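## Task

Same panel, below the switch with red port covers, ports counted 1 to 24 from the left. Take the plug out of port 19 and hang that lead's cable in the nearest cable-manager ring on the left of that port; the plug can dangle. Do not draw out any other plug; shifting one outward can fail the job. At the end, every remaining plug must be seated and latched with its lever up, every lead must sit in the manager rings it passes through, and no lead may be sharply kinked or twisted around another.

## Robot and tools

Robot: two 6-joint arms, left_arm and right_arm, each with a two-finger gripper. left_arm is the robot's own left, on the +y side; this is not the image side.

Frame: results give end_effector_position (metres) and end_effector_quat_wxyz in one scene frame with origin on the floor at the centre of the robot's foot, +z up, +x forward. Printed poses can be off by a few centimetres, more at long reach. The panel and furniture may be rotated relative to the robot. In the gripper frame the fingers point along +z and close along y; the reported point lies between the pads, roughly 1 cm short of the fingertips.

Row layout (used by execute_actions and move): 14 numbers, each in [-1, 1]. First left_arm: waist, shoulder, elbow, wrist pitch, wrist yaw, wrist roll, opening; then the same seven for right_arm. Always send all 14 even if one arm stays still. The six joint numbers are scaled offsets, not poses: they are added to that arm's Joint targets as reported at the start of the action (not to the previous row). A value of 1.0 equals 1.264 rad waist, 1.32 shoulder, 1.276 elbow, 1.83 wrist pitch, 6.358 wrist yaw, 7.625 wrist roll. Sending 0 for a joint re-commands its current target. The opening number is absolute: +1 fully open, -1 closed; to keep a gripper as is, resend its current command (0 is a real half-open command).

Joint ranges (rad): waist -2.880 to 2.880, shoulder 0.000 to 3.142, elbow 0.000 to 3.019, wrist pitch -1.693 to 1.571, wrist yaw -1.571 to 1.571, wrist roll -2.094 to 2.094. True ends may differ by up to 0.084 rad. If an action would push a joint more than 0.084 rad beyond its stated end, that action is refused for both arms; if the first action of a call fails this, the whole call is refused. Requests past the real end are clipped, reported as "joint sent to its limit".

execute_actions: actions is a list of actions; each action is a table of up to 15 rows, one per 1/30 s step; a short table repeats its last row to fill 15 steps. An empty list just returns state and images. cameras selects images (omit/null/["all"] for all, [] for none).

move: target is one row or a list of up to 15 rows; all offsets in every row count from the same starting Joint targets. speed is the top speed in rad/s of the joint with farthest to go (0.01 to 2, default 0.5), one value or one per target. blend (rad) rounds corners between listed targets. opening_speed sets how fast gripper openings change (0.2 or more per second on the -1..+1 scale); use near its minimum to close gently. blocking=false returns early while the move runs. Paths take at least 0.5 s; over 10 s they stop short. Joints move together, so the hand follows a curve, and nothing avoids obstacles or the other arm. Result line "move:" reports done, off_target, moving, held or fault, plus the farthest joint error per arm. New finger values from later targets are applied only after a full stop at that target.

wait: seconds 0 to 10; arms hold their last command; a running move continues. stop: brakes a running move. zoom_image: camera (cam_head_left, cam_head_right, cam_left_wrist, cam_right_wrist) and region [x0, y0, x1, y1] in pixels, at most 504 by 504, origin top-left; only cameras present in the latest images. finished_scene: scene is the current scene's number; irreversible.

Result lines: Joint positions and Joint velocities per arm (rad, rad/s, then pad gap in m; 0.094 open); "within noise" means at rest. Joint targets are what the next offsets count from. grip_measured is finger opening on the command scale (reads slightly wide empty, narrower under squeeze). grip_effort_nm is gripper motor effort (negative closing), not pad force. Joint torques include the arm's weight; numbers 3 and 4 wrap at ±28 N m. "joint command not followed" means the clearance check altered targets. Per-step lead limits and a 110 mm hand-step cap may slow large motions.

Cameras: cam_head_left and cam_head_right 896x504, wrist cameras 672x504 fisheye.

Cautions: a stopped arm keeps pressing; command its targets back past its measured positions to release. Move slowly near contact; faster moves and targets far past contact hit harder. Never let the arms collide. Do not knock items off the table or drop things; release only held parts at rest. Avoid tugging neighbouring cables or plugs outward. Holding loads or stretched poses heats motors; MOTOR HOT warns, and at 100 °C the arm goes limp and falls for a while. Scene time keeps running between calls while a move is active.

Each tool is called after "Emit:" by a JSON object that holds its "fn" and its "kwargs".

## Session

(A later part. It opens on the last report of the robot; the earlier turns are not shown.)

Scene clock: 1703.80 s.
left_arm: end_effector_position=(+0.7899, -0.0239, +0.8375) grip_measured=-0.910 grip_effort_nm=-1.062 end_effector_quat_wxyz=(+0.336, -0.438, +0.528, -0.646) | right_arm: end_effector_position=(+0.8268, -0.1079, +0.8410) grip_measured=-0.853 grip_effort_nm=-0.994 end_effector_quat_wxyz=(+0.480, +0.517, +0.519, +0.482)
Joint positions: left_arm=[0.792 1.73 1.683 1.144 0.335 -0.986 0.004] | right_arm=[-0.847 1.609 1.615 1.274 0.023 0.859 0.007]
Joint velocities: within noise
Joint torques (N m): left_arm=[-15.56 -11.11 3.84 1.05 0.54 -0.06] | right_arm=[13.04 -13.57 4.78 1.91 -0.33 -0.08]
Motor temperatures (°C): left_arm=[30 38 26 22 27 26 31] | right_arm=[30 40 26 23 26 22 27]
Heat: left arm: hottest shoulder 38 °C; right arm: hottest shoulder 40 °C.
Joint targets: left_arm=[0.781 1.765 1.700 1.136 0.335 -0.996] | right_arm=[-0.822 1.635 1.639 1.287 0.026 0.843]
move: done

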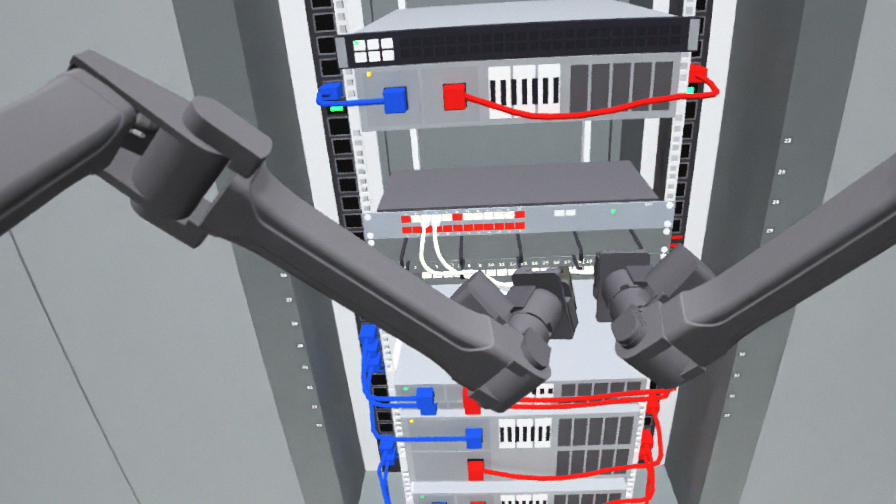

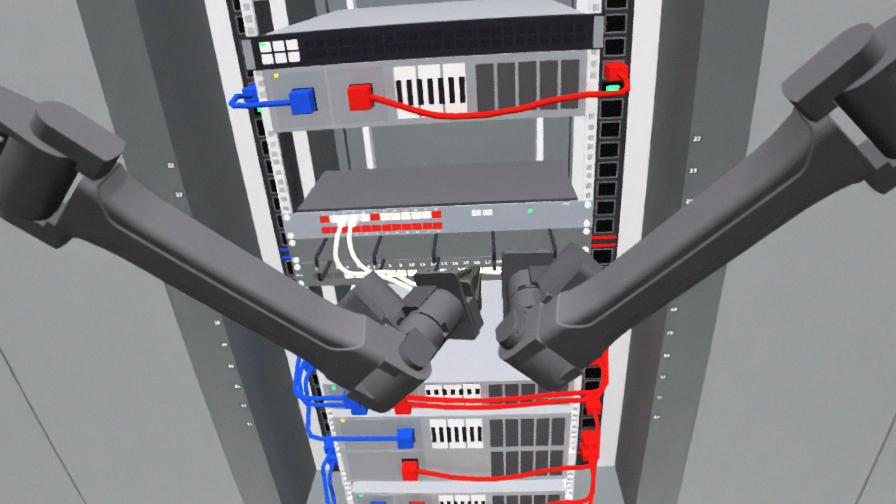

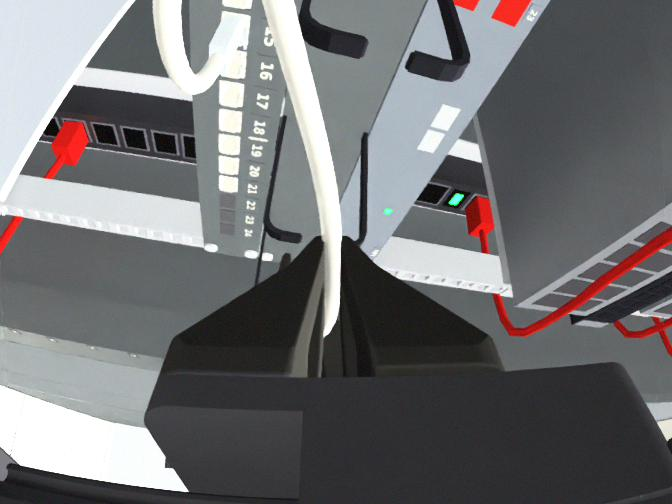

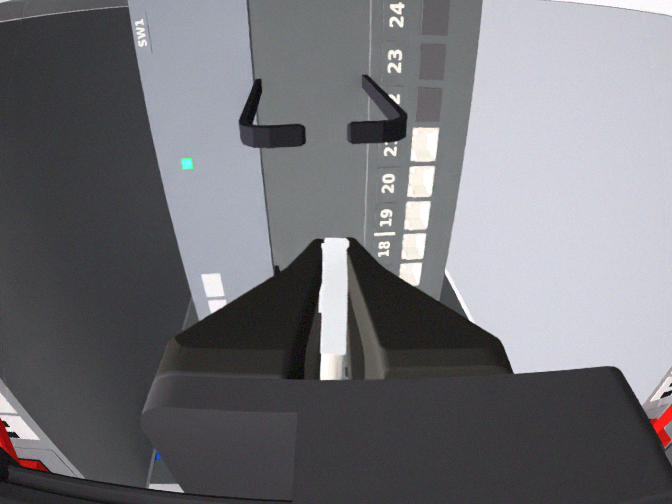

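Emit:
{"fn": "move", "kwargs": {"target": [0.0419,0.0077,0.0074,0,0,0,-0.95,0.0005,0.0079,0.0087,-0.0004,0,0,-0.94], "speed": 0.08, "cameras": ["cam_left_wrist","cam_right_wrist"]}}

Emit:
{"fn": "zoom_image", "kwargs": {"camera": "cam_left_wrist", "region": [220, 100, 440, 360]}}

Scene clock: 1720.33 s.
left_arm: end_effector_position=(+0.7903, -0.0201, +0.8286) grip_measured=-0.910 grip_effort_nm=-1.057 end_effector_quat_wxyz=(+0.340, -0.437, +0.532, -0.641) | right_arm: end_effector_position=(+0.8258, -0.1041, +0.8363) grip_measured=-0.853 grip_effort_nm=-0.999 end_effector_quat_wxyz=(+0.480, +0.518, +0.521, +0.481)
Joint positions: left_arm=[0.806 1.739 1.693 1.144 0.335 -0.986 0.004] | right_arm=[-0.847 1.622 1.626 1.274 0.026 0.856 0.007]
Joint velocities: within noise
Joint torques (N m): left_arm=[-12.04 -11.34 3.77 1.06 0.54 -0.05] | right_arm=[13.51 -13.57 4.77 1.94 -0.42 -0.05]
Motor temperatures (°C): left_arm=[30 37 26 22 27 26 32] | right_arm=[30 40 26 23 25 22 27]
Heat: left arm: hottest shoulder 37 °C; right arm: hottest shoulder 40 °C.
Joint targets: left_arm=[0.835 1.775 1.710 1.136 0.335 -0.996] | right_arm=[-0.822 1.646 1.650 1.287 0.026 0.843]
move: off_target (left_arm); left_arm: the shoulder is farthest, 0.037 rad from its target
Images, in order (width x height): cam_left_wrist 672x504, cam_right_wrist 672x504.

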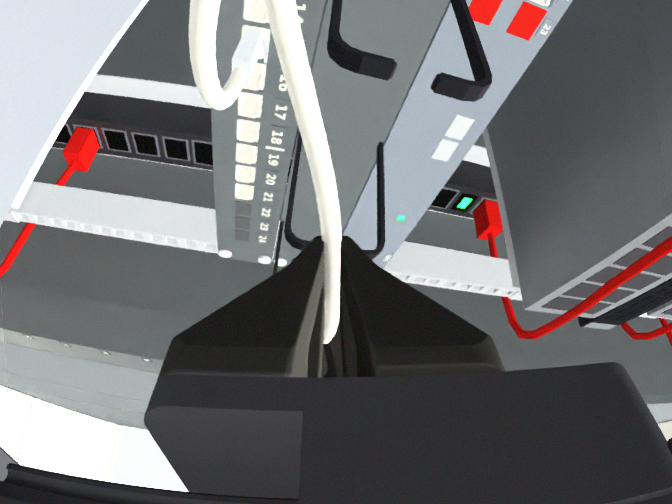

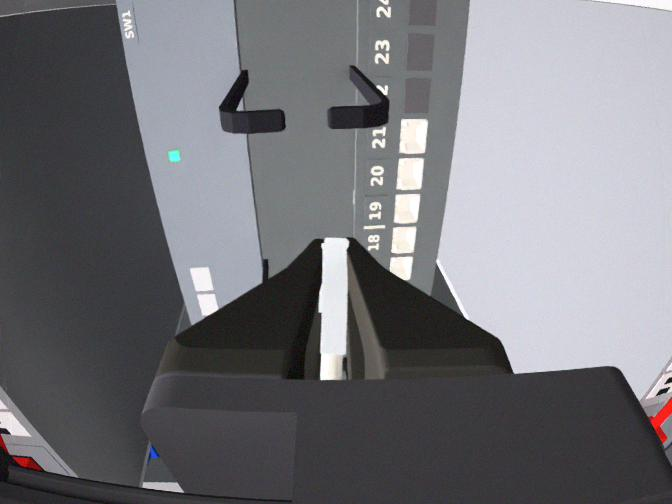

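Scaled by 1.938 from the camera's 672x504 image, which has a finer 960x720 frame.

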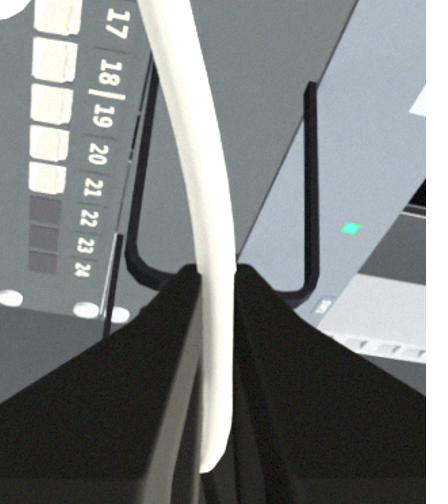

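Emit:
{"fn": "move", "kwargs": {"target": [0,0.0101,0.0543,-0.0310,0,0,-0.95,0.0014,0.0067,0.0371,-0.0336,0,0,-0.94], "speed": 0.06}}

Emit:
{"fn": "zoom_image", "kwargs": {"camera": "cam_left_wrist", "region": [220, 100, 440, 360]}}

Emit:
{"fn": "zoom_image", "kwargs": {"camera": "cam_head_left", "region": [540, 240, 620, 300]}}

Emit:
{"fn": "zoom_image", "kwargs": {"camera": "cam_head_right", "region": [450, 240, 530, 300]}}

Scene clock: 1764.60 s.
left_arm: end_effector_position=(+0.8090, -0.0207, +0.8276) grip_measured=-0.910 grip_effort_nm=-1.062 end_effector_quat_wxyz=(+0.339, -0.437, +0.532, -0.641) | right_arm: end_effector_position=(+0.8409, -0.1056, +0.8375) grip_measured=-0.853 grip_effort_nm=-0.994 end_effector_quat_wxyz=(+0.481, +0.517, +0.520, +0.480)
Joint positions: left_arm=[0.806 1.751 1.758 1.09 0.335 -0.986 0.004] | right_arm=[-0.847 1.629 1.674 1.236 0.026 0.854 0.007]
Joint velocities: within noise
Joint torques (N m): left_arm=[-12.28 -11.63 4.48 0.98 0.53 -0.06] | right_arm=[13.86 -13.86 5.08 0.84 -0.43 -0.01]
Motor temperatures (°C): left_arm=[29 36 26 22 27 26 32] | right_arm=[30 40 26 23 25 22 27]
Heat: left arm: hottest shoulder 36 °C; right arm: hottest shoulder 40 °C.
Joint targets: left_arm=[0.835 1.789 1.779 1.080 0.335 -0.996] | right_arm=[-0.820 1.655 1.697 1.225 0.026 0.843]
move: off_target (left_arm); left_arm: the shoulder is farthest, 0.037 rad from its target

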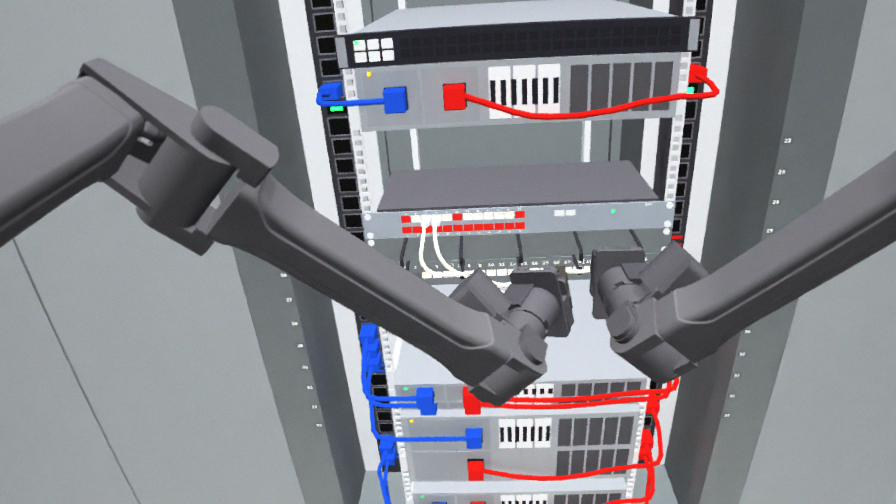

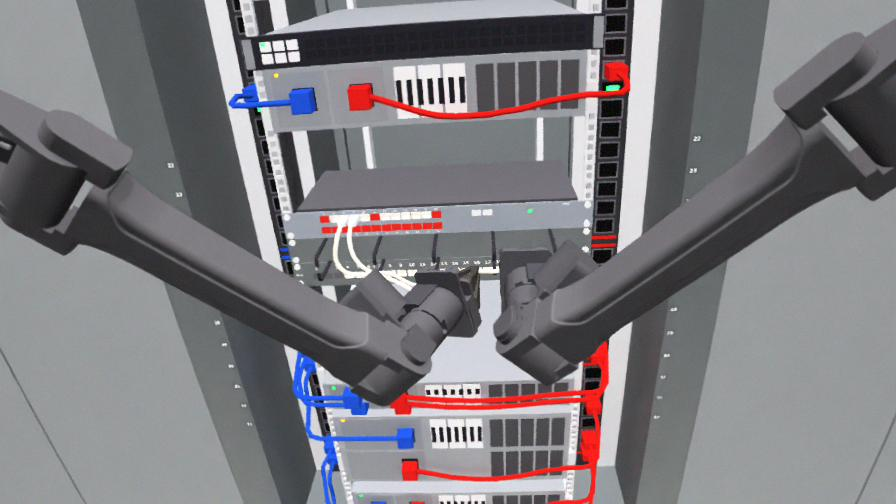

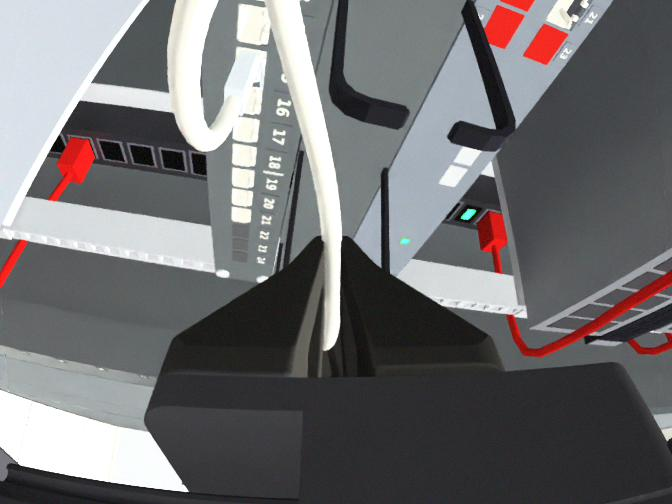

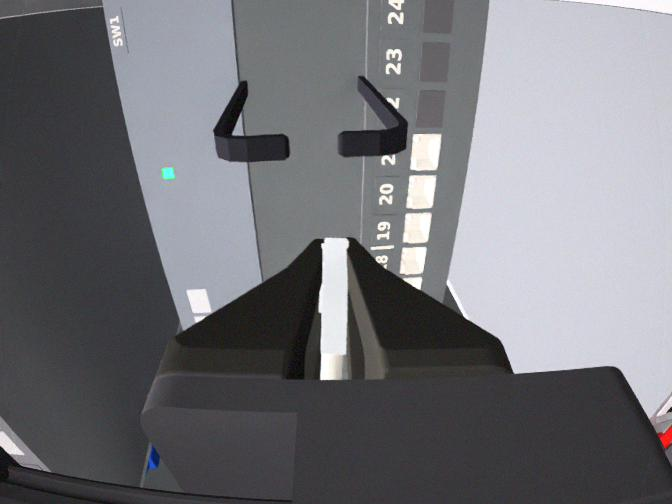

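Scaled by 1.938 from the camera's 672x504 image, which has a finer 960x720 frame.

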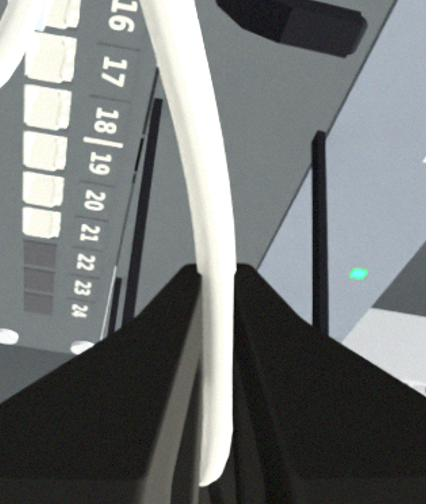

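Scaled by 6.300 from the camera's 896x504 image, which has a finer 1280x720 frame.

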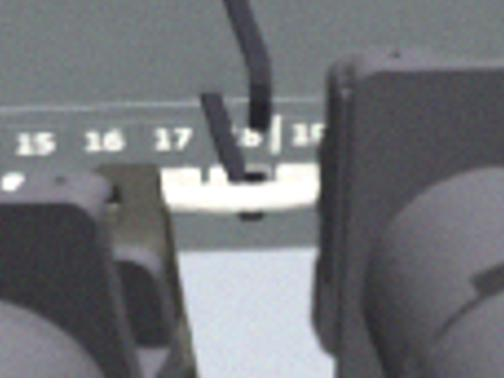

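Scaled by 6.300 from the camera's 896x504 image, which has a finer 1280x720 frame.

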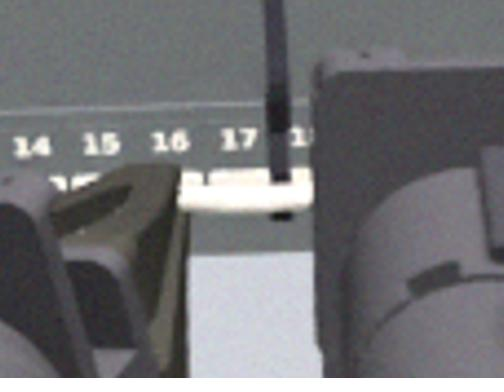

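Emit:
{"fn": "move", "kwargs": {"target": [0,0,0,0.0175,0,0,-0.95,0,0,0,0.0202,0,0,-0.94], "speed": 0.06, "cameras": ["cam_left_wrist","cam_head_left"]}}

Emit:
{"fn": "zoom_image", "kwargs": {"camera": "cam_left_wrist", "region": [220, 100, 440, 360]}}

Emit:
{"fn": "zoom_image", "kwargs": {"camera": "cam_head_left", "region": [540, 240, 620, 300]}}

Scene clock: 1790.03 s.
left_arm: end_effector_position=(+0.8083, -0.0206, +0.8278) grip_measured=-0.910 grip_effort_nm=-1.057 end_effector_quat_wxyz=(+0.342, -0.437, +0.530, -0.641) | right_arm: end_effector_position=(+0.8403, -0.1059, +0.8378) grip_measured=-0.853 grip_effort_nm=-0.994 end_effector_quat_wxyz=(+0.483, +0.517, +0.518, +0.480)
Joint positions: left_arm=[0.806 1.754 1.759 1.099 0.335 -0.986 0.004] | right_arm=[-0.847 1.632 1.675 1.244 0.026 0.854 0.007]
Joint velocities: within noise
Joint torques (N m): left_arm=[-12.1 -11.75 4.4 1.88 0.53 -0.06] | right_arm=[13.63 -13.86 4.93 2.09 -0.43 -0.03]
Motor temperatures (°C): left_arm=[29 36 26 22 27 26 32] | right_arm=[30 38 27 23 25 22 27]
Heat: left arm: hottest shoulder 36 °C; right arm: hottest shoulder 38 °C.
Joint targets: left_arm=[0.835 1.789 1.779 1.111 0.335 -0.996] | right_arm=[-0.820 1.655 1.697 1.262 0.026 0.843]
move: done
Images, in order (width x height): cam_head_left 896x504, cam_left_wrist 672x504.

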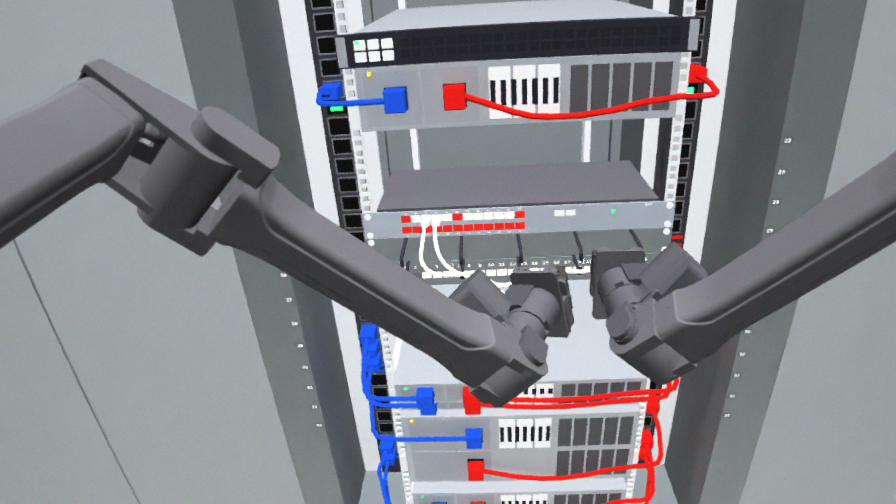

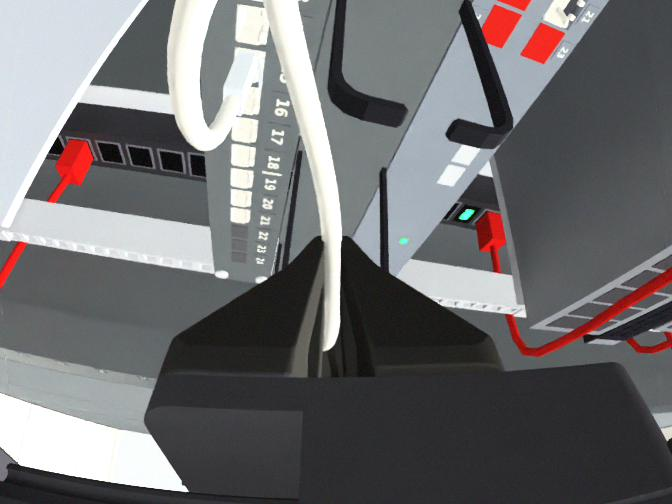

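Scaled by 1.938 from the camera's 672x504 image, which has a finer 960x720 frame.

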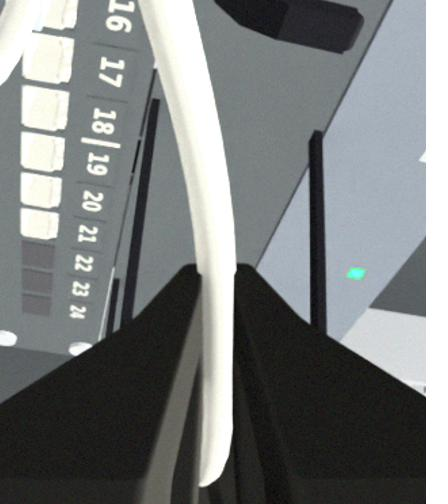

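Scaled by 6.300 from the camera's 896x504 image, which has a finer 1280x720 frame.

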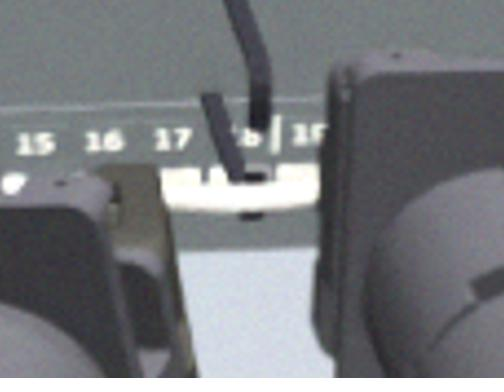

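Emit:
{"fn": "move", "kwargs": {"target": [-0.0356,-0.0485,-0.0447,0.0077,0,0,-0.95,0.0024,-0.0394,-0.0431,0.0066,0,0,-0.94], "speed": 0.06, "cameras": ["cam_left_wrist","cam_head_left"]}}

Emit:
{"fn": "zoom_image", "kwargs": {"camera": "cam_left_wrist", "region": [220, 100, 440, 360]}}

Emit:
{"fn": "zoom_image", "kwargs": {"camera": "cam_head_left", "region": [540, 240, 620, 300]}}

Scene clock: 1812.87 s.
left_arm: end_effector_position=(+0.8017, -0.0195, +0.8292) grip_measured=-0.910 grip_effort_nm=-1.062 end_effector_quat_wxyz=(+0.340, -0.437, +0.531, -0.641) | right_arm: end_effector_position=(+0.8339, -0.1045, +0.8384) grip_measured=-0.853 grip_effort_nm=-1.004 end_effector_quat_wxyz=(+0.481, +0.518, +0.519, +0.481)
Joint positions: left_arm=[0.806 1.743 1.728 1.114 0.335 -0.987 0.004] | right_arm=[-0.844 1.626 1.652 1.258 0.027 0.854 0.007]
Joint velocities: within noise
Joint torques (N m): left_arm=[-16.15 -15.27 2.29 1.89 0.52 -0.06] | right_arm=[13.57 -17.79 2.19 1.98 -0.5 -0.02]
Motor temperatures (°C): left_arm=[29 37 26 22 27 26 32] | right_arm=[30 39 27 23 26 22 27]
Heat: left arm: hottest shoulder 37 °C; right arm: hottest shoulder 39 °C.
Joint targets: left_arm=[0.790 1.725 1.722 1.126 0.335 -0.997] | right_arm=[-0.817 1.603 1.642 1.274 0.026 0.843]
move: done
Images, in order (width x height): cam_head_left 896x504, cam_left_wrist 672x504.

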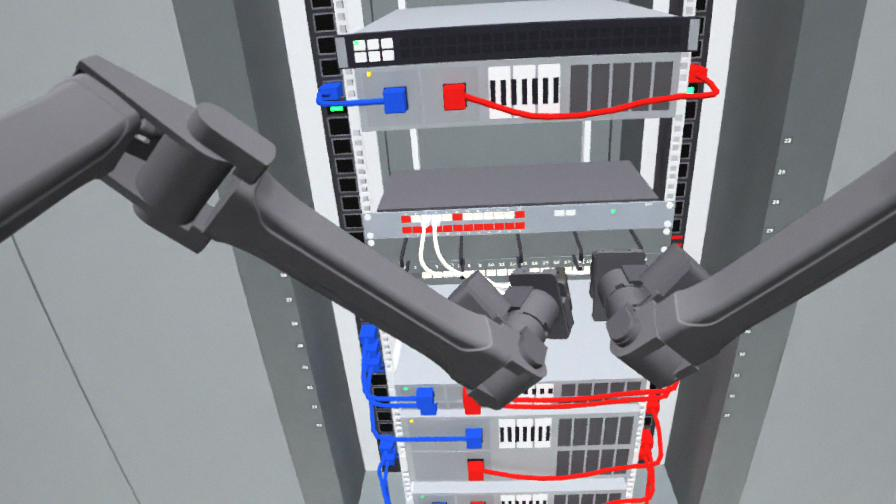

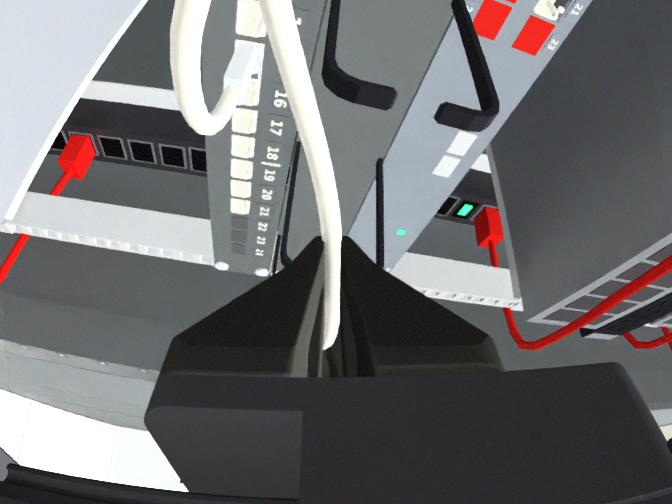

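Scaled by 1.938 from the camera's 672x504 image, which has a finer 960x720 frame.

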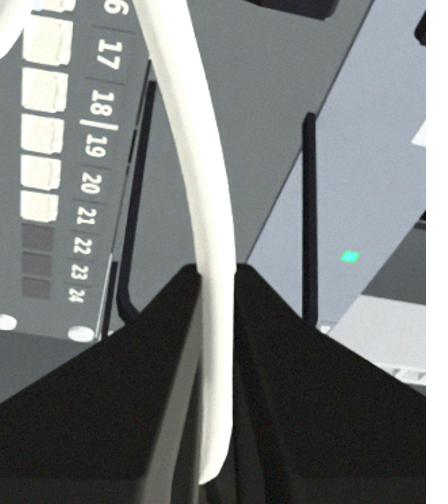

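Scaled by 6.300 from the camera's 896x504 image, which has a finer 1280x720 frame.

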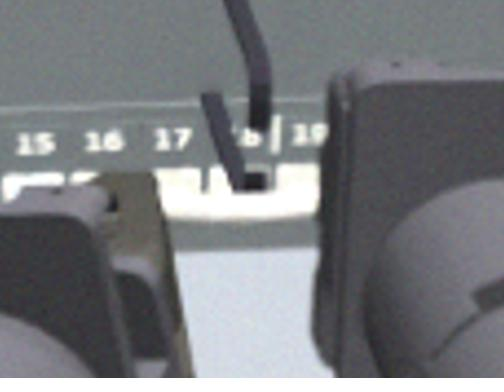

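Emit:
{"fn": "move", "kwargs": {"target": [[0,0.0348,0.0188,-0.0109,0,0,-0.95,0,0.0288,0.0219,-0.0131,0,0,-0.94],[0,0.0455,0.0619,-0.0353,0,0,-0.95,0,0.0364,0.0513,-0.0294,0,0,-0.94]], "speed": 0.06, "cameras": ["cam_left_wrist","cam_head_left"]}}

Emit:
{"fn": "zoom_image", "kwargs": {"camera": "cam_head_left", "region": [540, 240, 620, 300]}}

Scene clock: 1858.53 s.
left_arm: end_effector_position=(+0.8156, -0.0203, +0.8295) grip_measured=-0.910 grip_effort_nm=-1.062 end_effector_quat_wxyz=(+0.338, -0.437, +0.532, -0.642) | right_arm: end_effector_position=(+0.8449, -0.1060, +0.8404) grip_measured=-0.853 grip_effort_nm=-0.999 end_effector_quat_wxyz=(+0.482, +0.518, +0.518, +0.481)
Joint positions: left_arm=[0.804 1.751 1.776 1.07 0.335 -0.987 0.004] | right_arm=[-0.843 1.628 1.684 1.229 0.027 0.854 0.007]
Joint velocities: within noise
Joint torques (N m): left_arm=[-16.09 -11.99 4.89 1.06 0.51 -0.05] | right_arm=[13.63 -14.15 5.15 0.92 -0.51 -0.01]
Motor temperatures (°C): left_arm=[30 37 26 22 27 26 33] | right_arm=[30 38 26 23 26 22 27]
Heat: left arm: hottest shoulder 37 °C; right arm: hottest shoulder 38 °C.
Joint targets: left_arm=[0.790 1.785 1.801 1.061 0.335 -0.996] | right_arm=[-0.817 1.651 1.708 1.220 0.026 0.843]
move: done
Images, in order (width x height): cam_head_left 896x504, cam_left_wrist 672x504.

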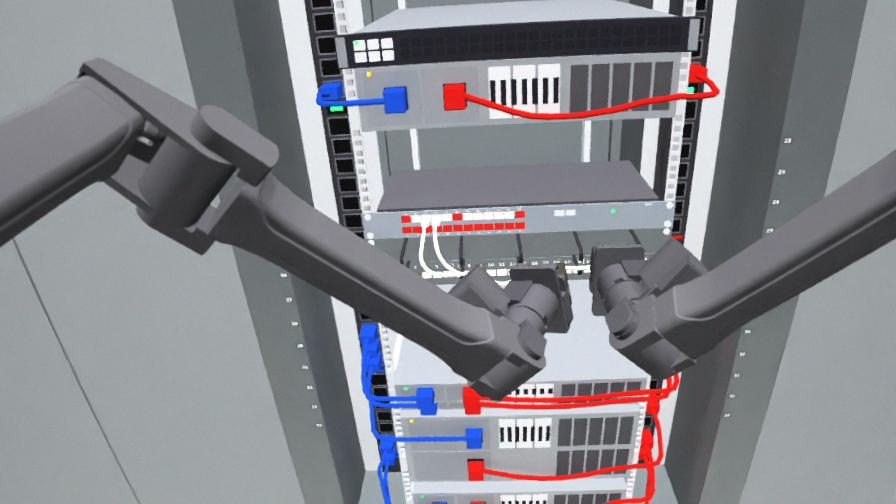

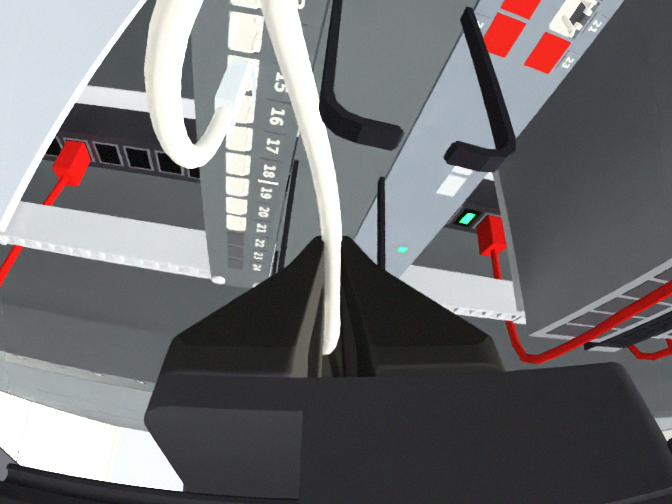

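Scaled by 6.300 from the camera's 896x504 image, which has a finer 1280x720 frame.

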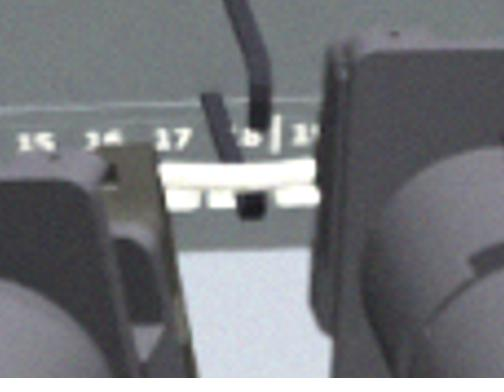

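Emit:
{"fn": "zoom_image", "kwargs": {"camera": "cam_left_wrist", "region": [270, 200, 400, 360]}}

Emit:
{"fn": "zoom_image", "kwargs": {"camera": "cam_head_right", "region": [450, 240, 530, 300]}}

Scaled by 3.150 from the camera's 672x504 image, which has a finer 960x720 frame.

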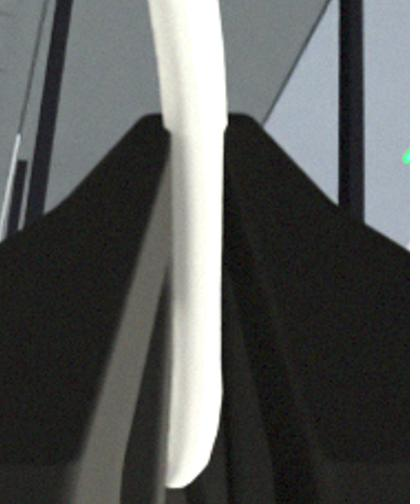

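This scene's latest camera images include none from cam_head_right. They are from: cam_head_left, cam_left_wrist. cam_head_right's image comes with the result of a call that names it in "cameras".

Emit:
{"fn": "move", "kwargs": {"target": [[0,0.0084,0.0399,-0.0218,0,0,-0.95,0,0.004,0.0189,-0.0106,0,0,-0.94],[0,0.0167,0.0797,-0.0435,0,0,-0.95,0,0.0079,0.0378,-0.0211,0,0,-0.94]], "speed": 0.05, "blend": [0.02,0]}}

Emit:
{"fn": "zoom_image", "kwargs": {"camera": "cam_head_left", "region": [540, 240, 620, 300]}}

Emit:
{"fn": "zoom_image", "kwargs": {"camera": "cam_head_right", "region": [450, 240, 530, 300]}}

Emit:
{"fn": "zoom_image", "kwargs": {"camera": "cam_left_wrist", "region": [150, 50, 550, 360]}}

Scene clock: 1955.27 s.
left_arm: end_effector_position=(+0.8399, -0.0233, +0.8288) grip_measured=-0.910 grip_effort_nm=-1.062 end_effector_quat_wxyz=(+0.334, -0.437, +0.533, -0.643) | right_arm: end_effector_position=(+0.8609, -0.1084, +0.8427) grip_measured=-0.853 grip_effort_nm=-0.999 end_effector_quat_wxyz=(+0.484, +0.518, +0.517, +0.481)
Joint positions: left_arm=[0.802 1.774 1.87 0.991 0.338 -0.987 0.004] | right_arm=[-0.843 1.636 1.735 1.19 0.027 0.853 0.007]
Joint velocities: within noise
Joint torques (N m): left_arm=[-16.21 -12.45 5.81 1.02 0.4 -0.06] | right_arm=[13.8 -14.39 5.14 0.98 -0.48 0]
Motor temperatures (°C): left_arm=[31 37 27 22 27 26 33] | right_arm=[31 40 27 23 26 22 28]
Heat: left arm: hottest shoulder 37 °C; right arm: hottest shoulder 40 °C.
Joint targets: left_arm=[0.790 1.807 1.903 0.982 0.335 -0.996] | right_arm=[-0.817 1.661 1.756 1.182 0.026 0.843]
move: done

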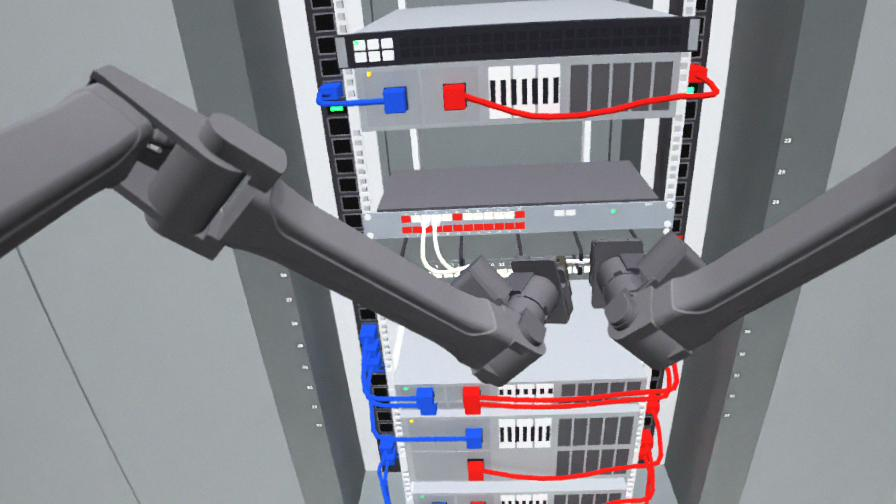

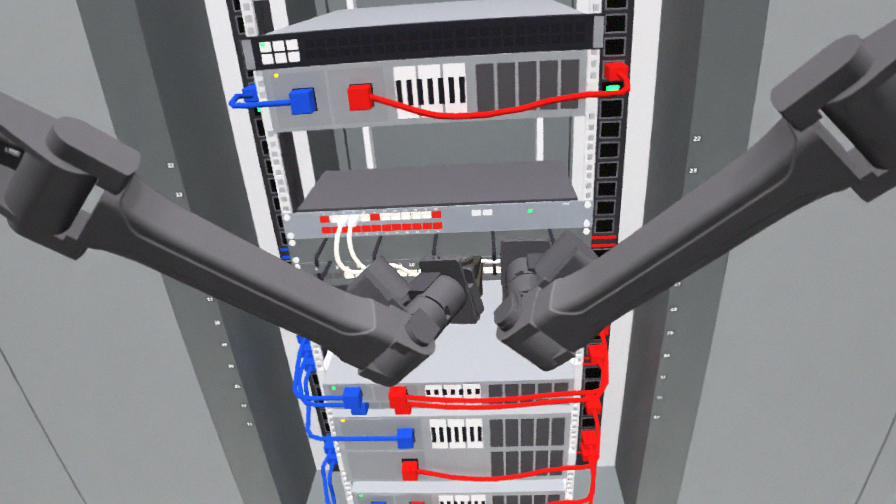

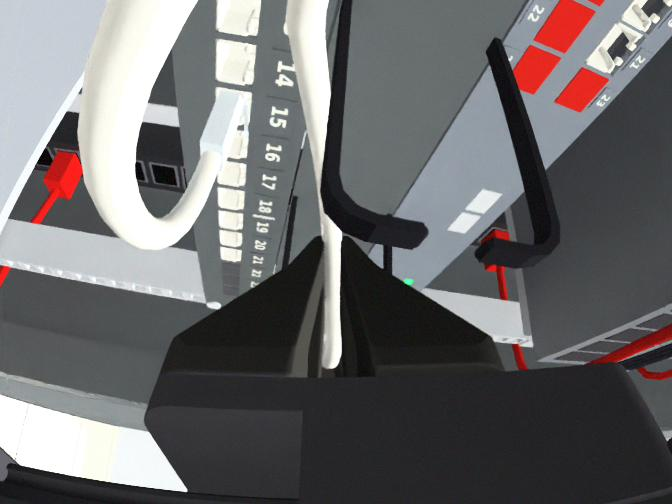

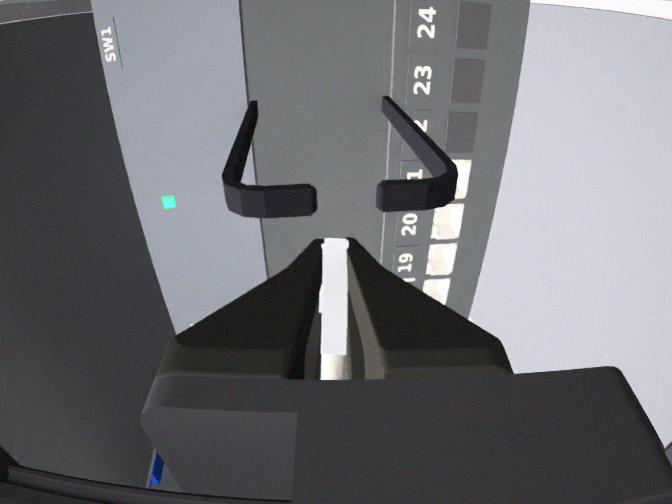

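Scaled by 6.300 from the camera's 896x504 image, which has a finer 1280x720 frame.

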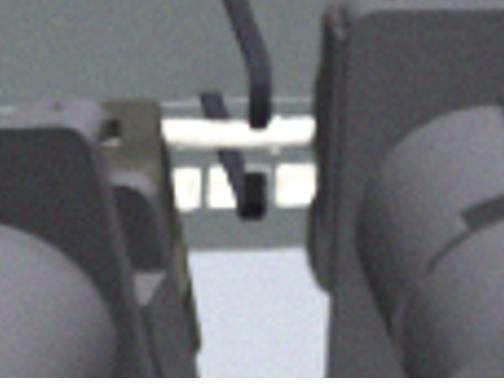

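Scaled by 6.300 from the camera's 896x504 image, which has a finer 1280x720 frame.

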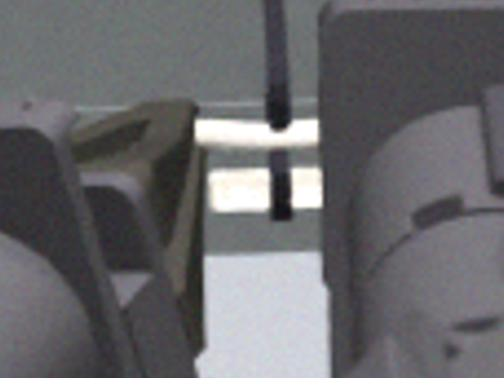

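Scaled by 1.260 from the camera's 672x504 image, which has a finer 960x720 frame.

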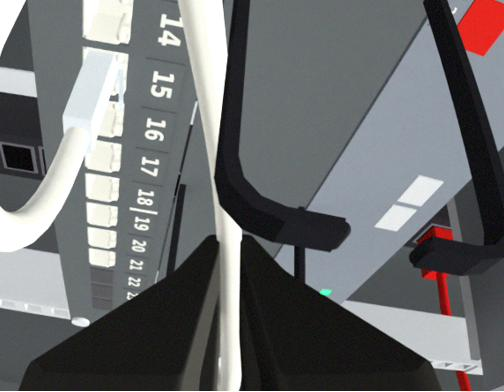

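Emit:
{"fn": "move", "kwargs": {"target": [0.0419,0.0183,0.0248,-0.0042,0,0,-0.95,-0.0388,0.0178,0.0155,0,0,0,-0.94], "speed": 0.05}}

Emit:
{"fn": "zoom_image", "kwargs": {"camera": "cam_head_left", "region": [540, 240, 620, 300]}}

Emit:
{"fn": "zoom_image", "kwargs": {"camera": "cam_head_right", "region": [450, 240, 530, 300]}}

Emit:
{"fn": "zoom_image", "kwargs": {"camera": "cam_left_wrist", "region": [150, 50, 550, 380]}}

Scene clock: 1996.00 s.
left_arm: end_effector_position=(+0.8424, -0.0246, +0.8204) grip_measured=-0.910 grip_effort_nm=-1.062 end_effector_quat_wxyz=(+0.337, -0.436, +0.535, -0.641) | right_arm: end_effector_position=(+0.8617, -0.1088, +0.8337) grip_measured=-0.853 grip_effort_nm=-1.004 end_effector_quat_wxyz=(+0.487, +0.516, +0.518, +0.477)
Joint positions: left_arm=[0.809 1.797 1.904 0.985 0.338 -0.987 0.004] | right_arm=[-0.853 1.656 1.758 1.19 0.029 0.852 0.007]
Joint velocities: within noise
Joint torques (N m): left_arm=[-12.34 -12.4 5.74 0.99 0.41 -0.05] | right_arm=[10.7 -14.27 4.85 1.01 -0.54 -0.02]
Motor temperatures (°C): left_arm=[31 37 28 22 27 26 34] | right_arm=[31 38 27 23 26 22 28]
Heat: left arm: hottest shoulder 37 °C; right arm: hottest shoulder 38 °C.
Joint targets: left_arm=[0.843 1.831 1.934 0.974 0.335 -0.996] | right_arm=[-0.866 1.685 1.776 1.182 0.026 0.843]
move: done

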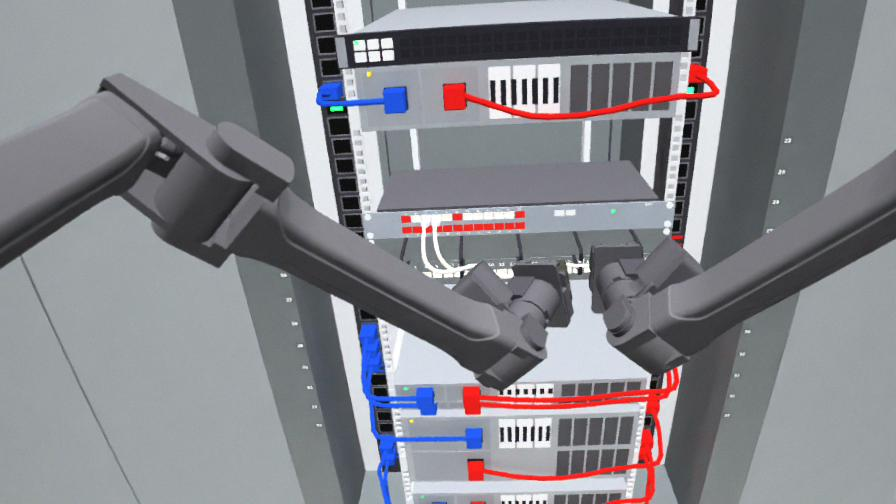

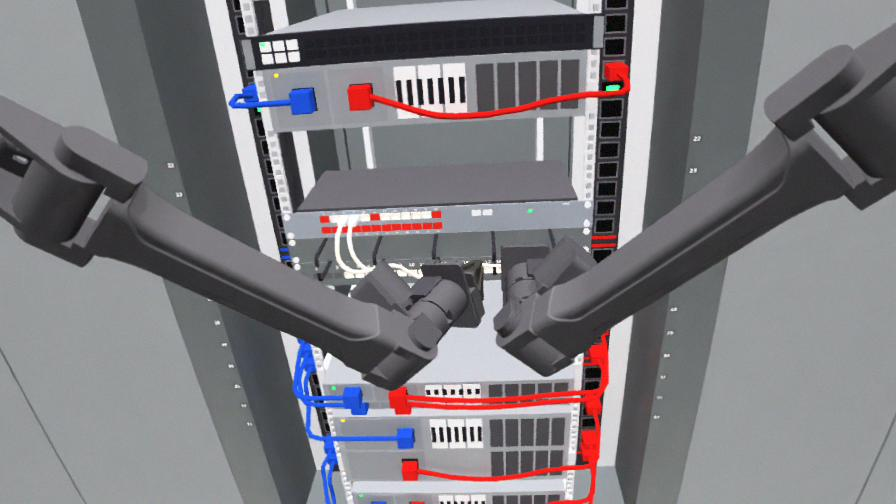

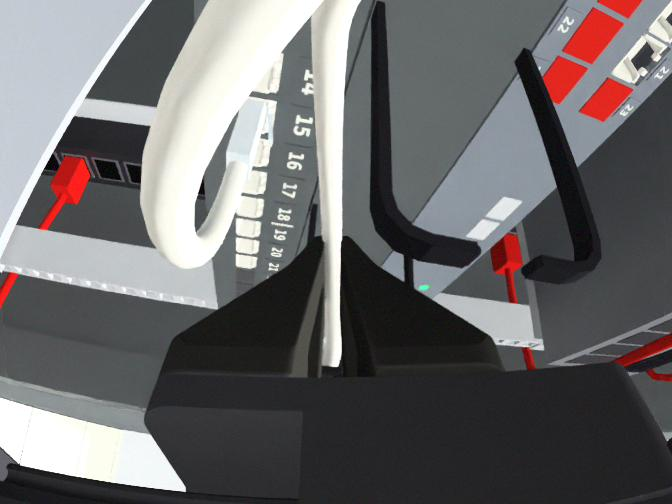

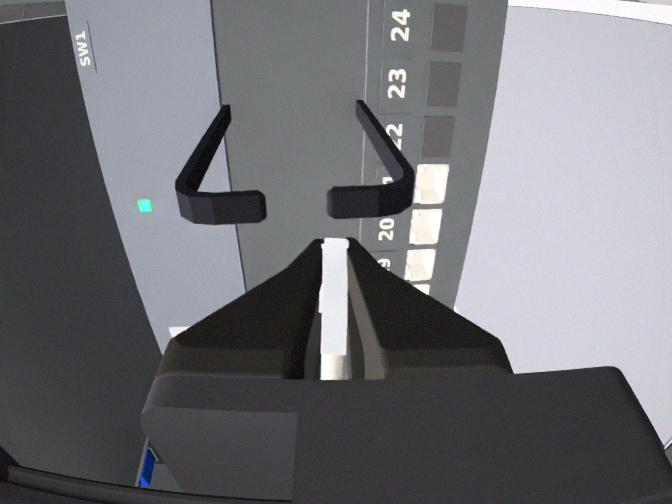

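Scaled by 6.300 from the camera's 896x504 image, which has a finer 1280x720 frame.

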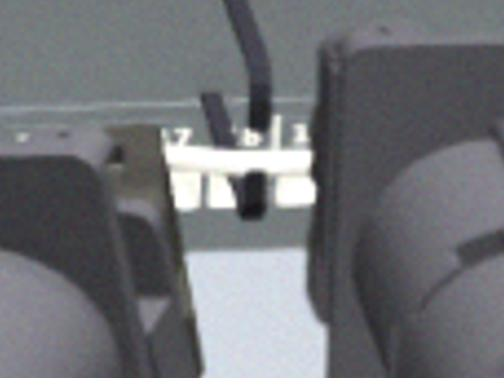

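Scaled by 6.300 from the camera's 896x504 image, which has a finer 1280x720 frame.

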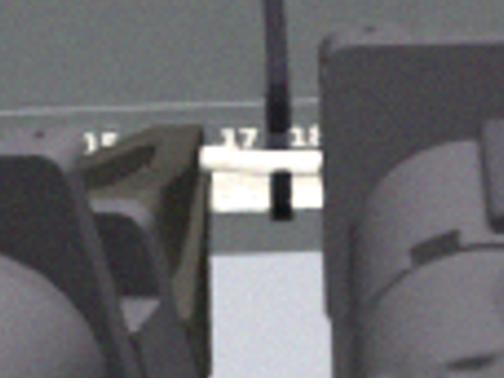

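Scaled by 1.260 from the camera's 672x504 image, which has a finer 960x720 frame.

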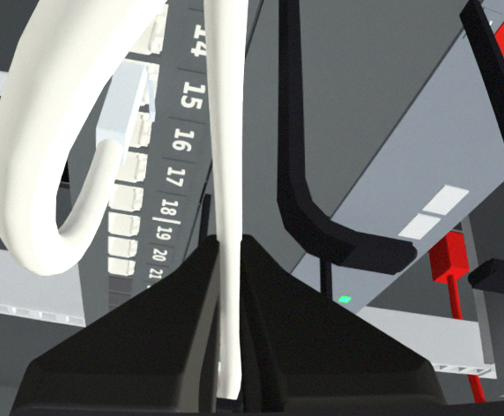

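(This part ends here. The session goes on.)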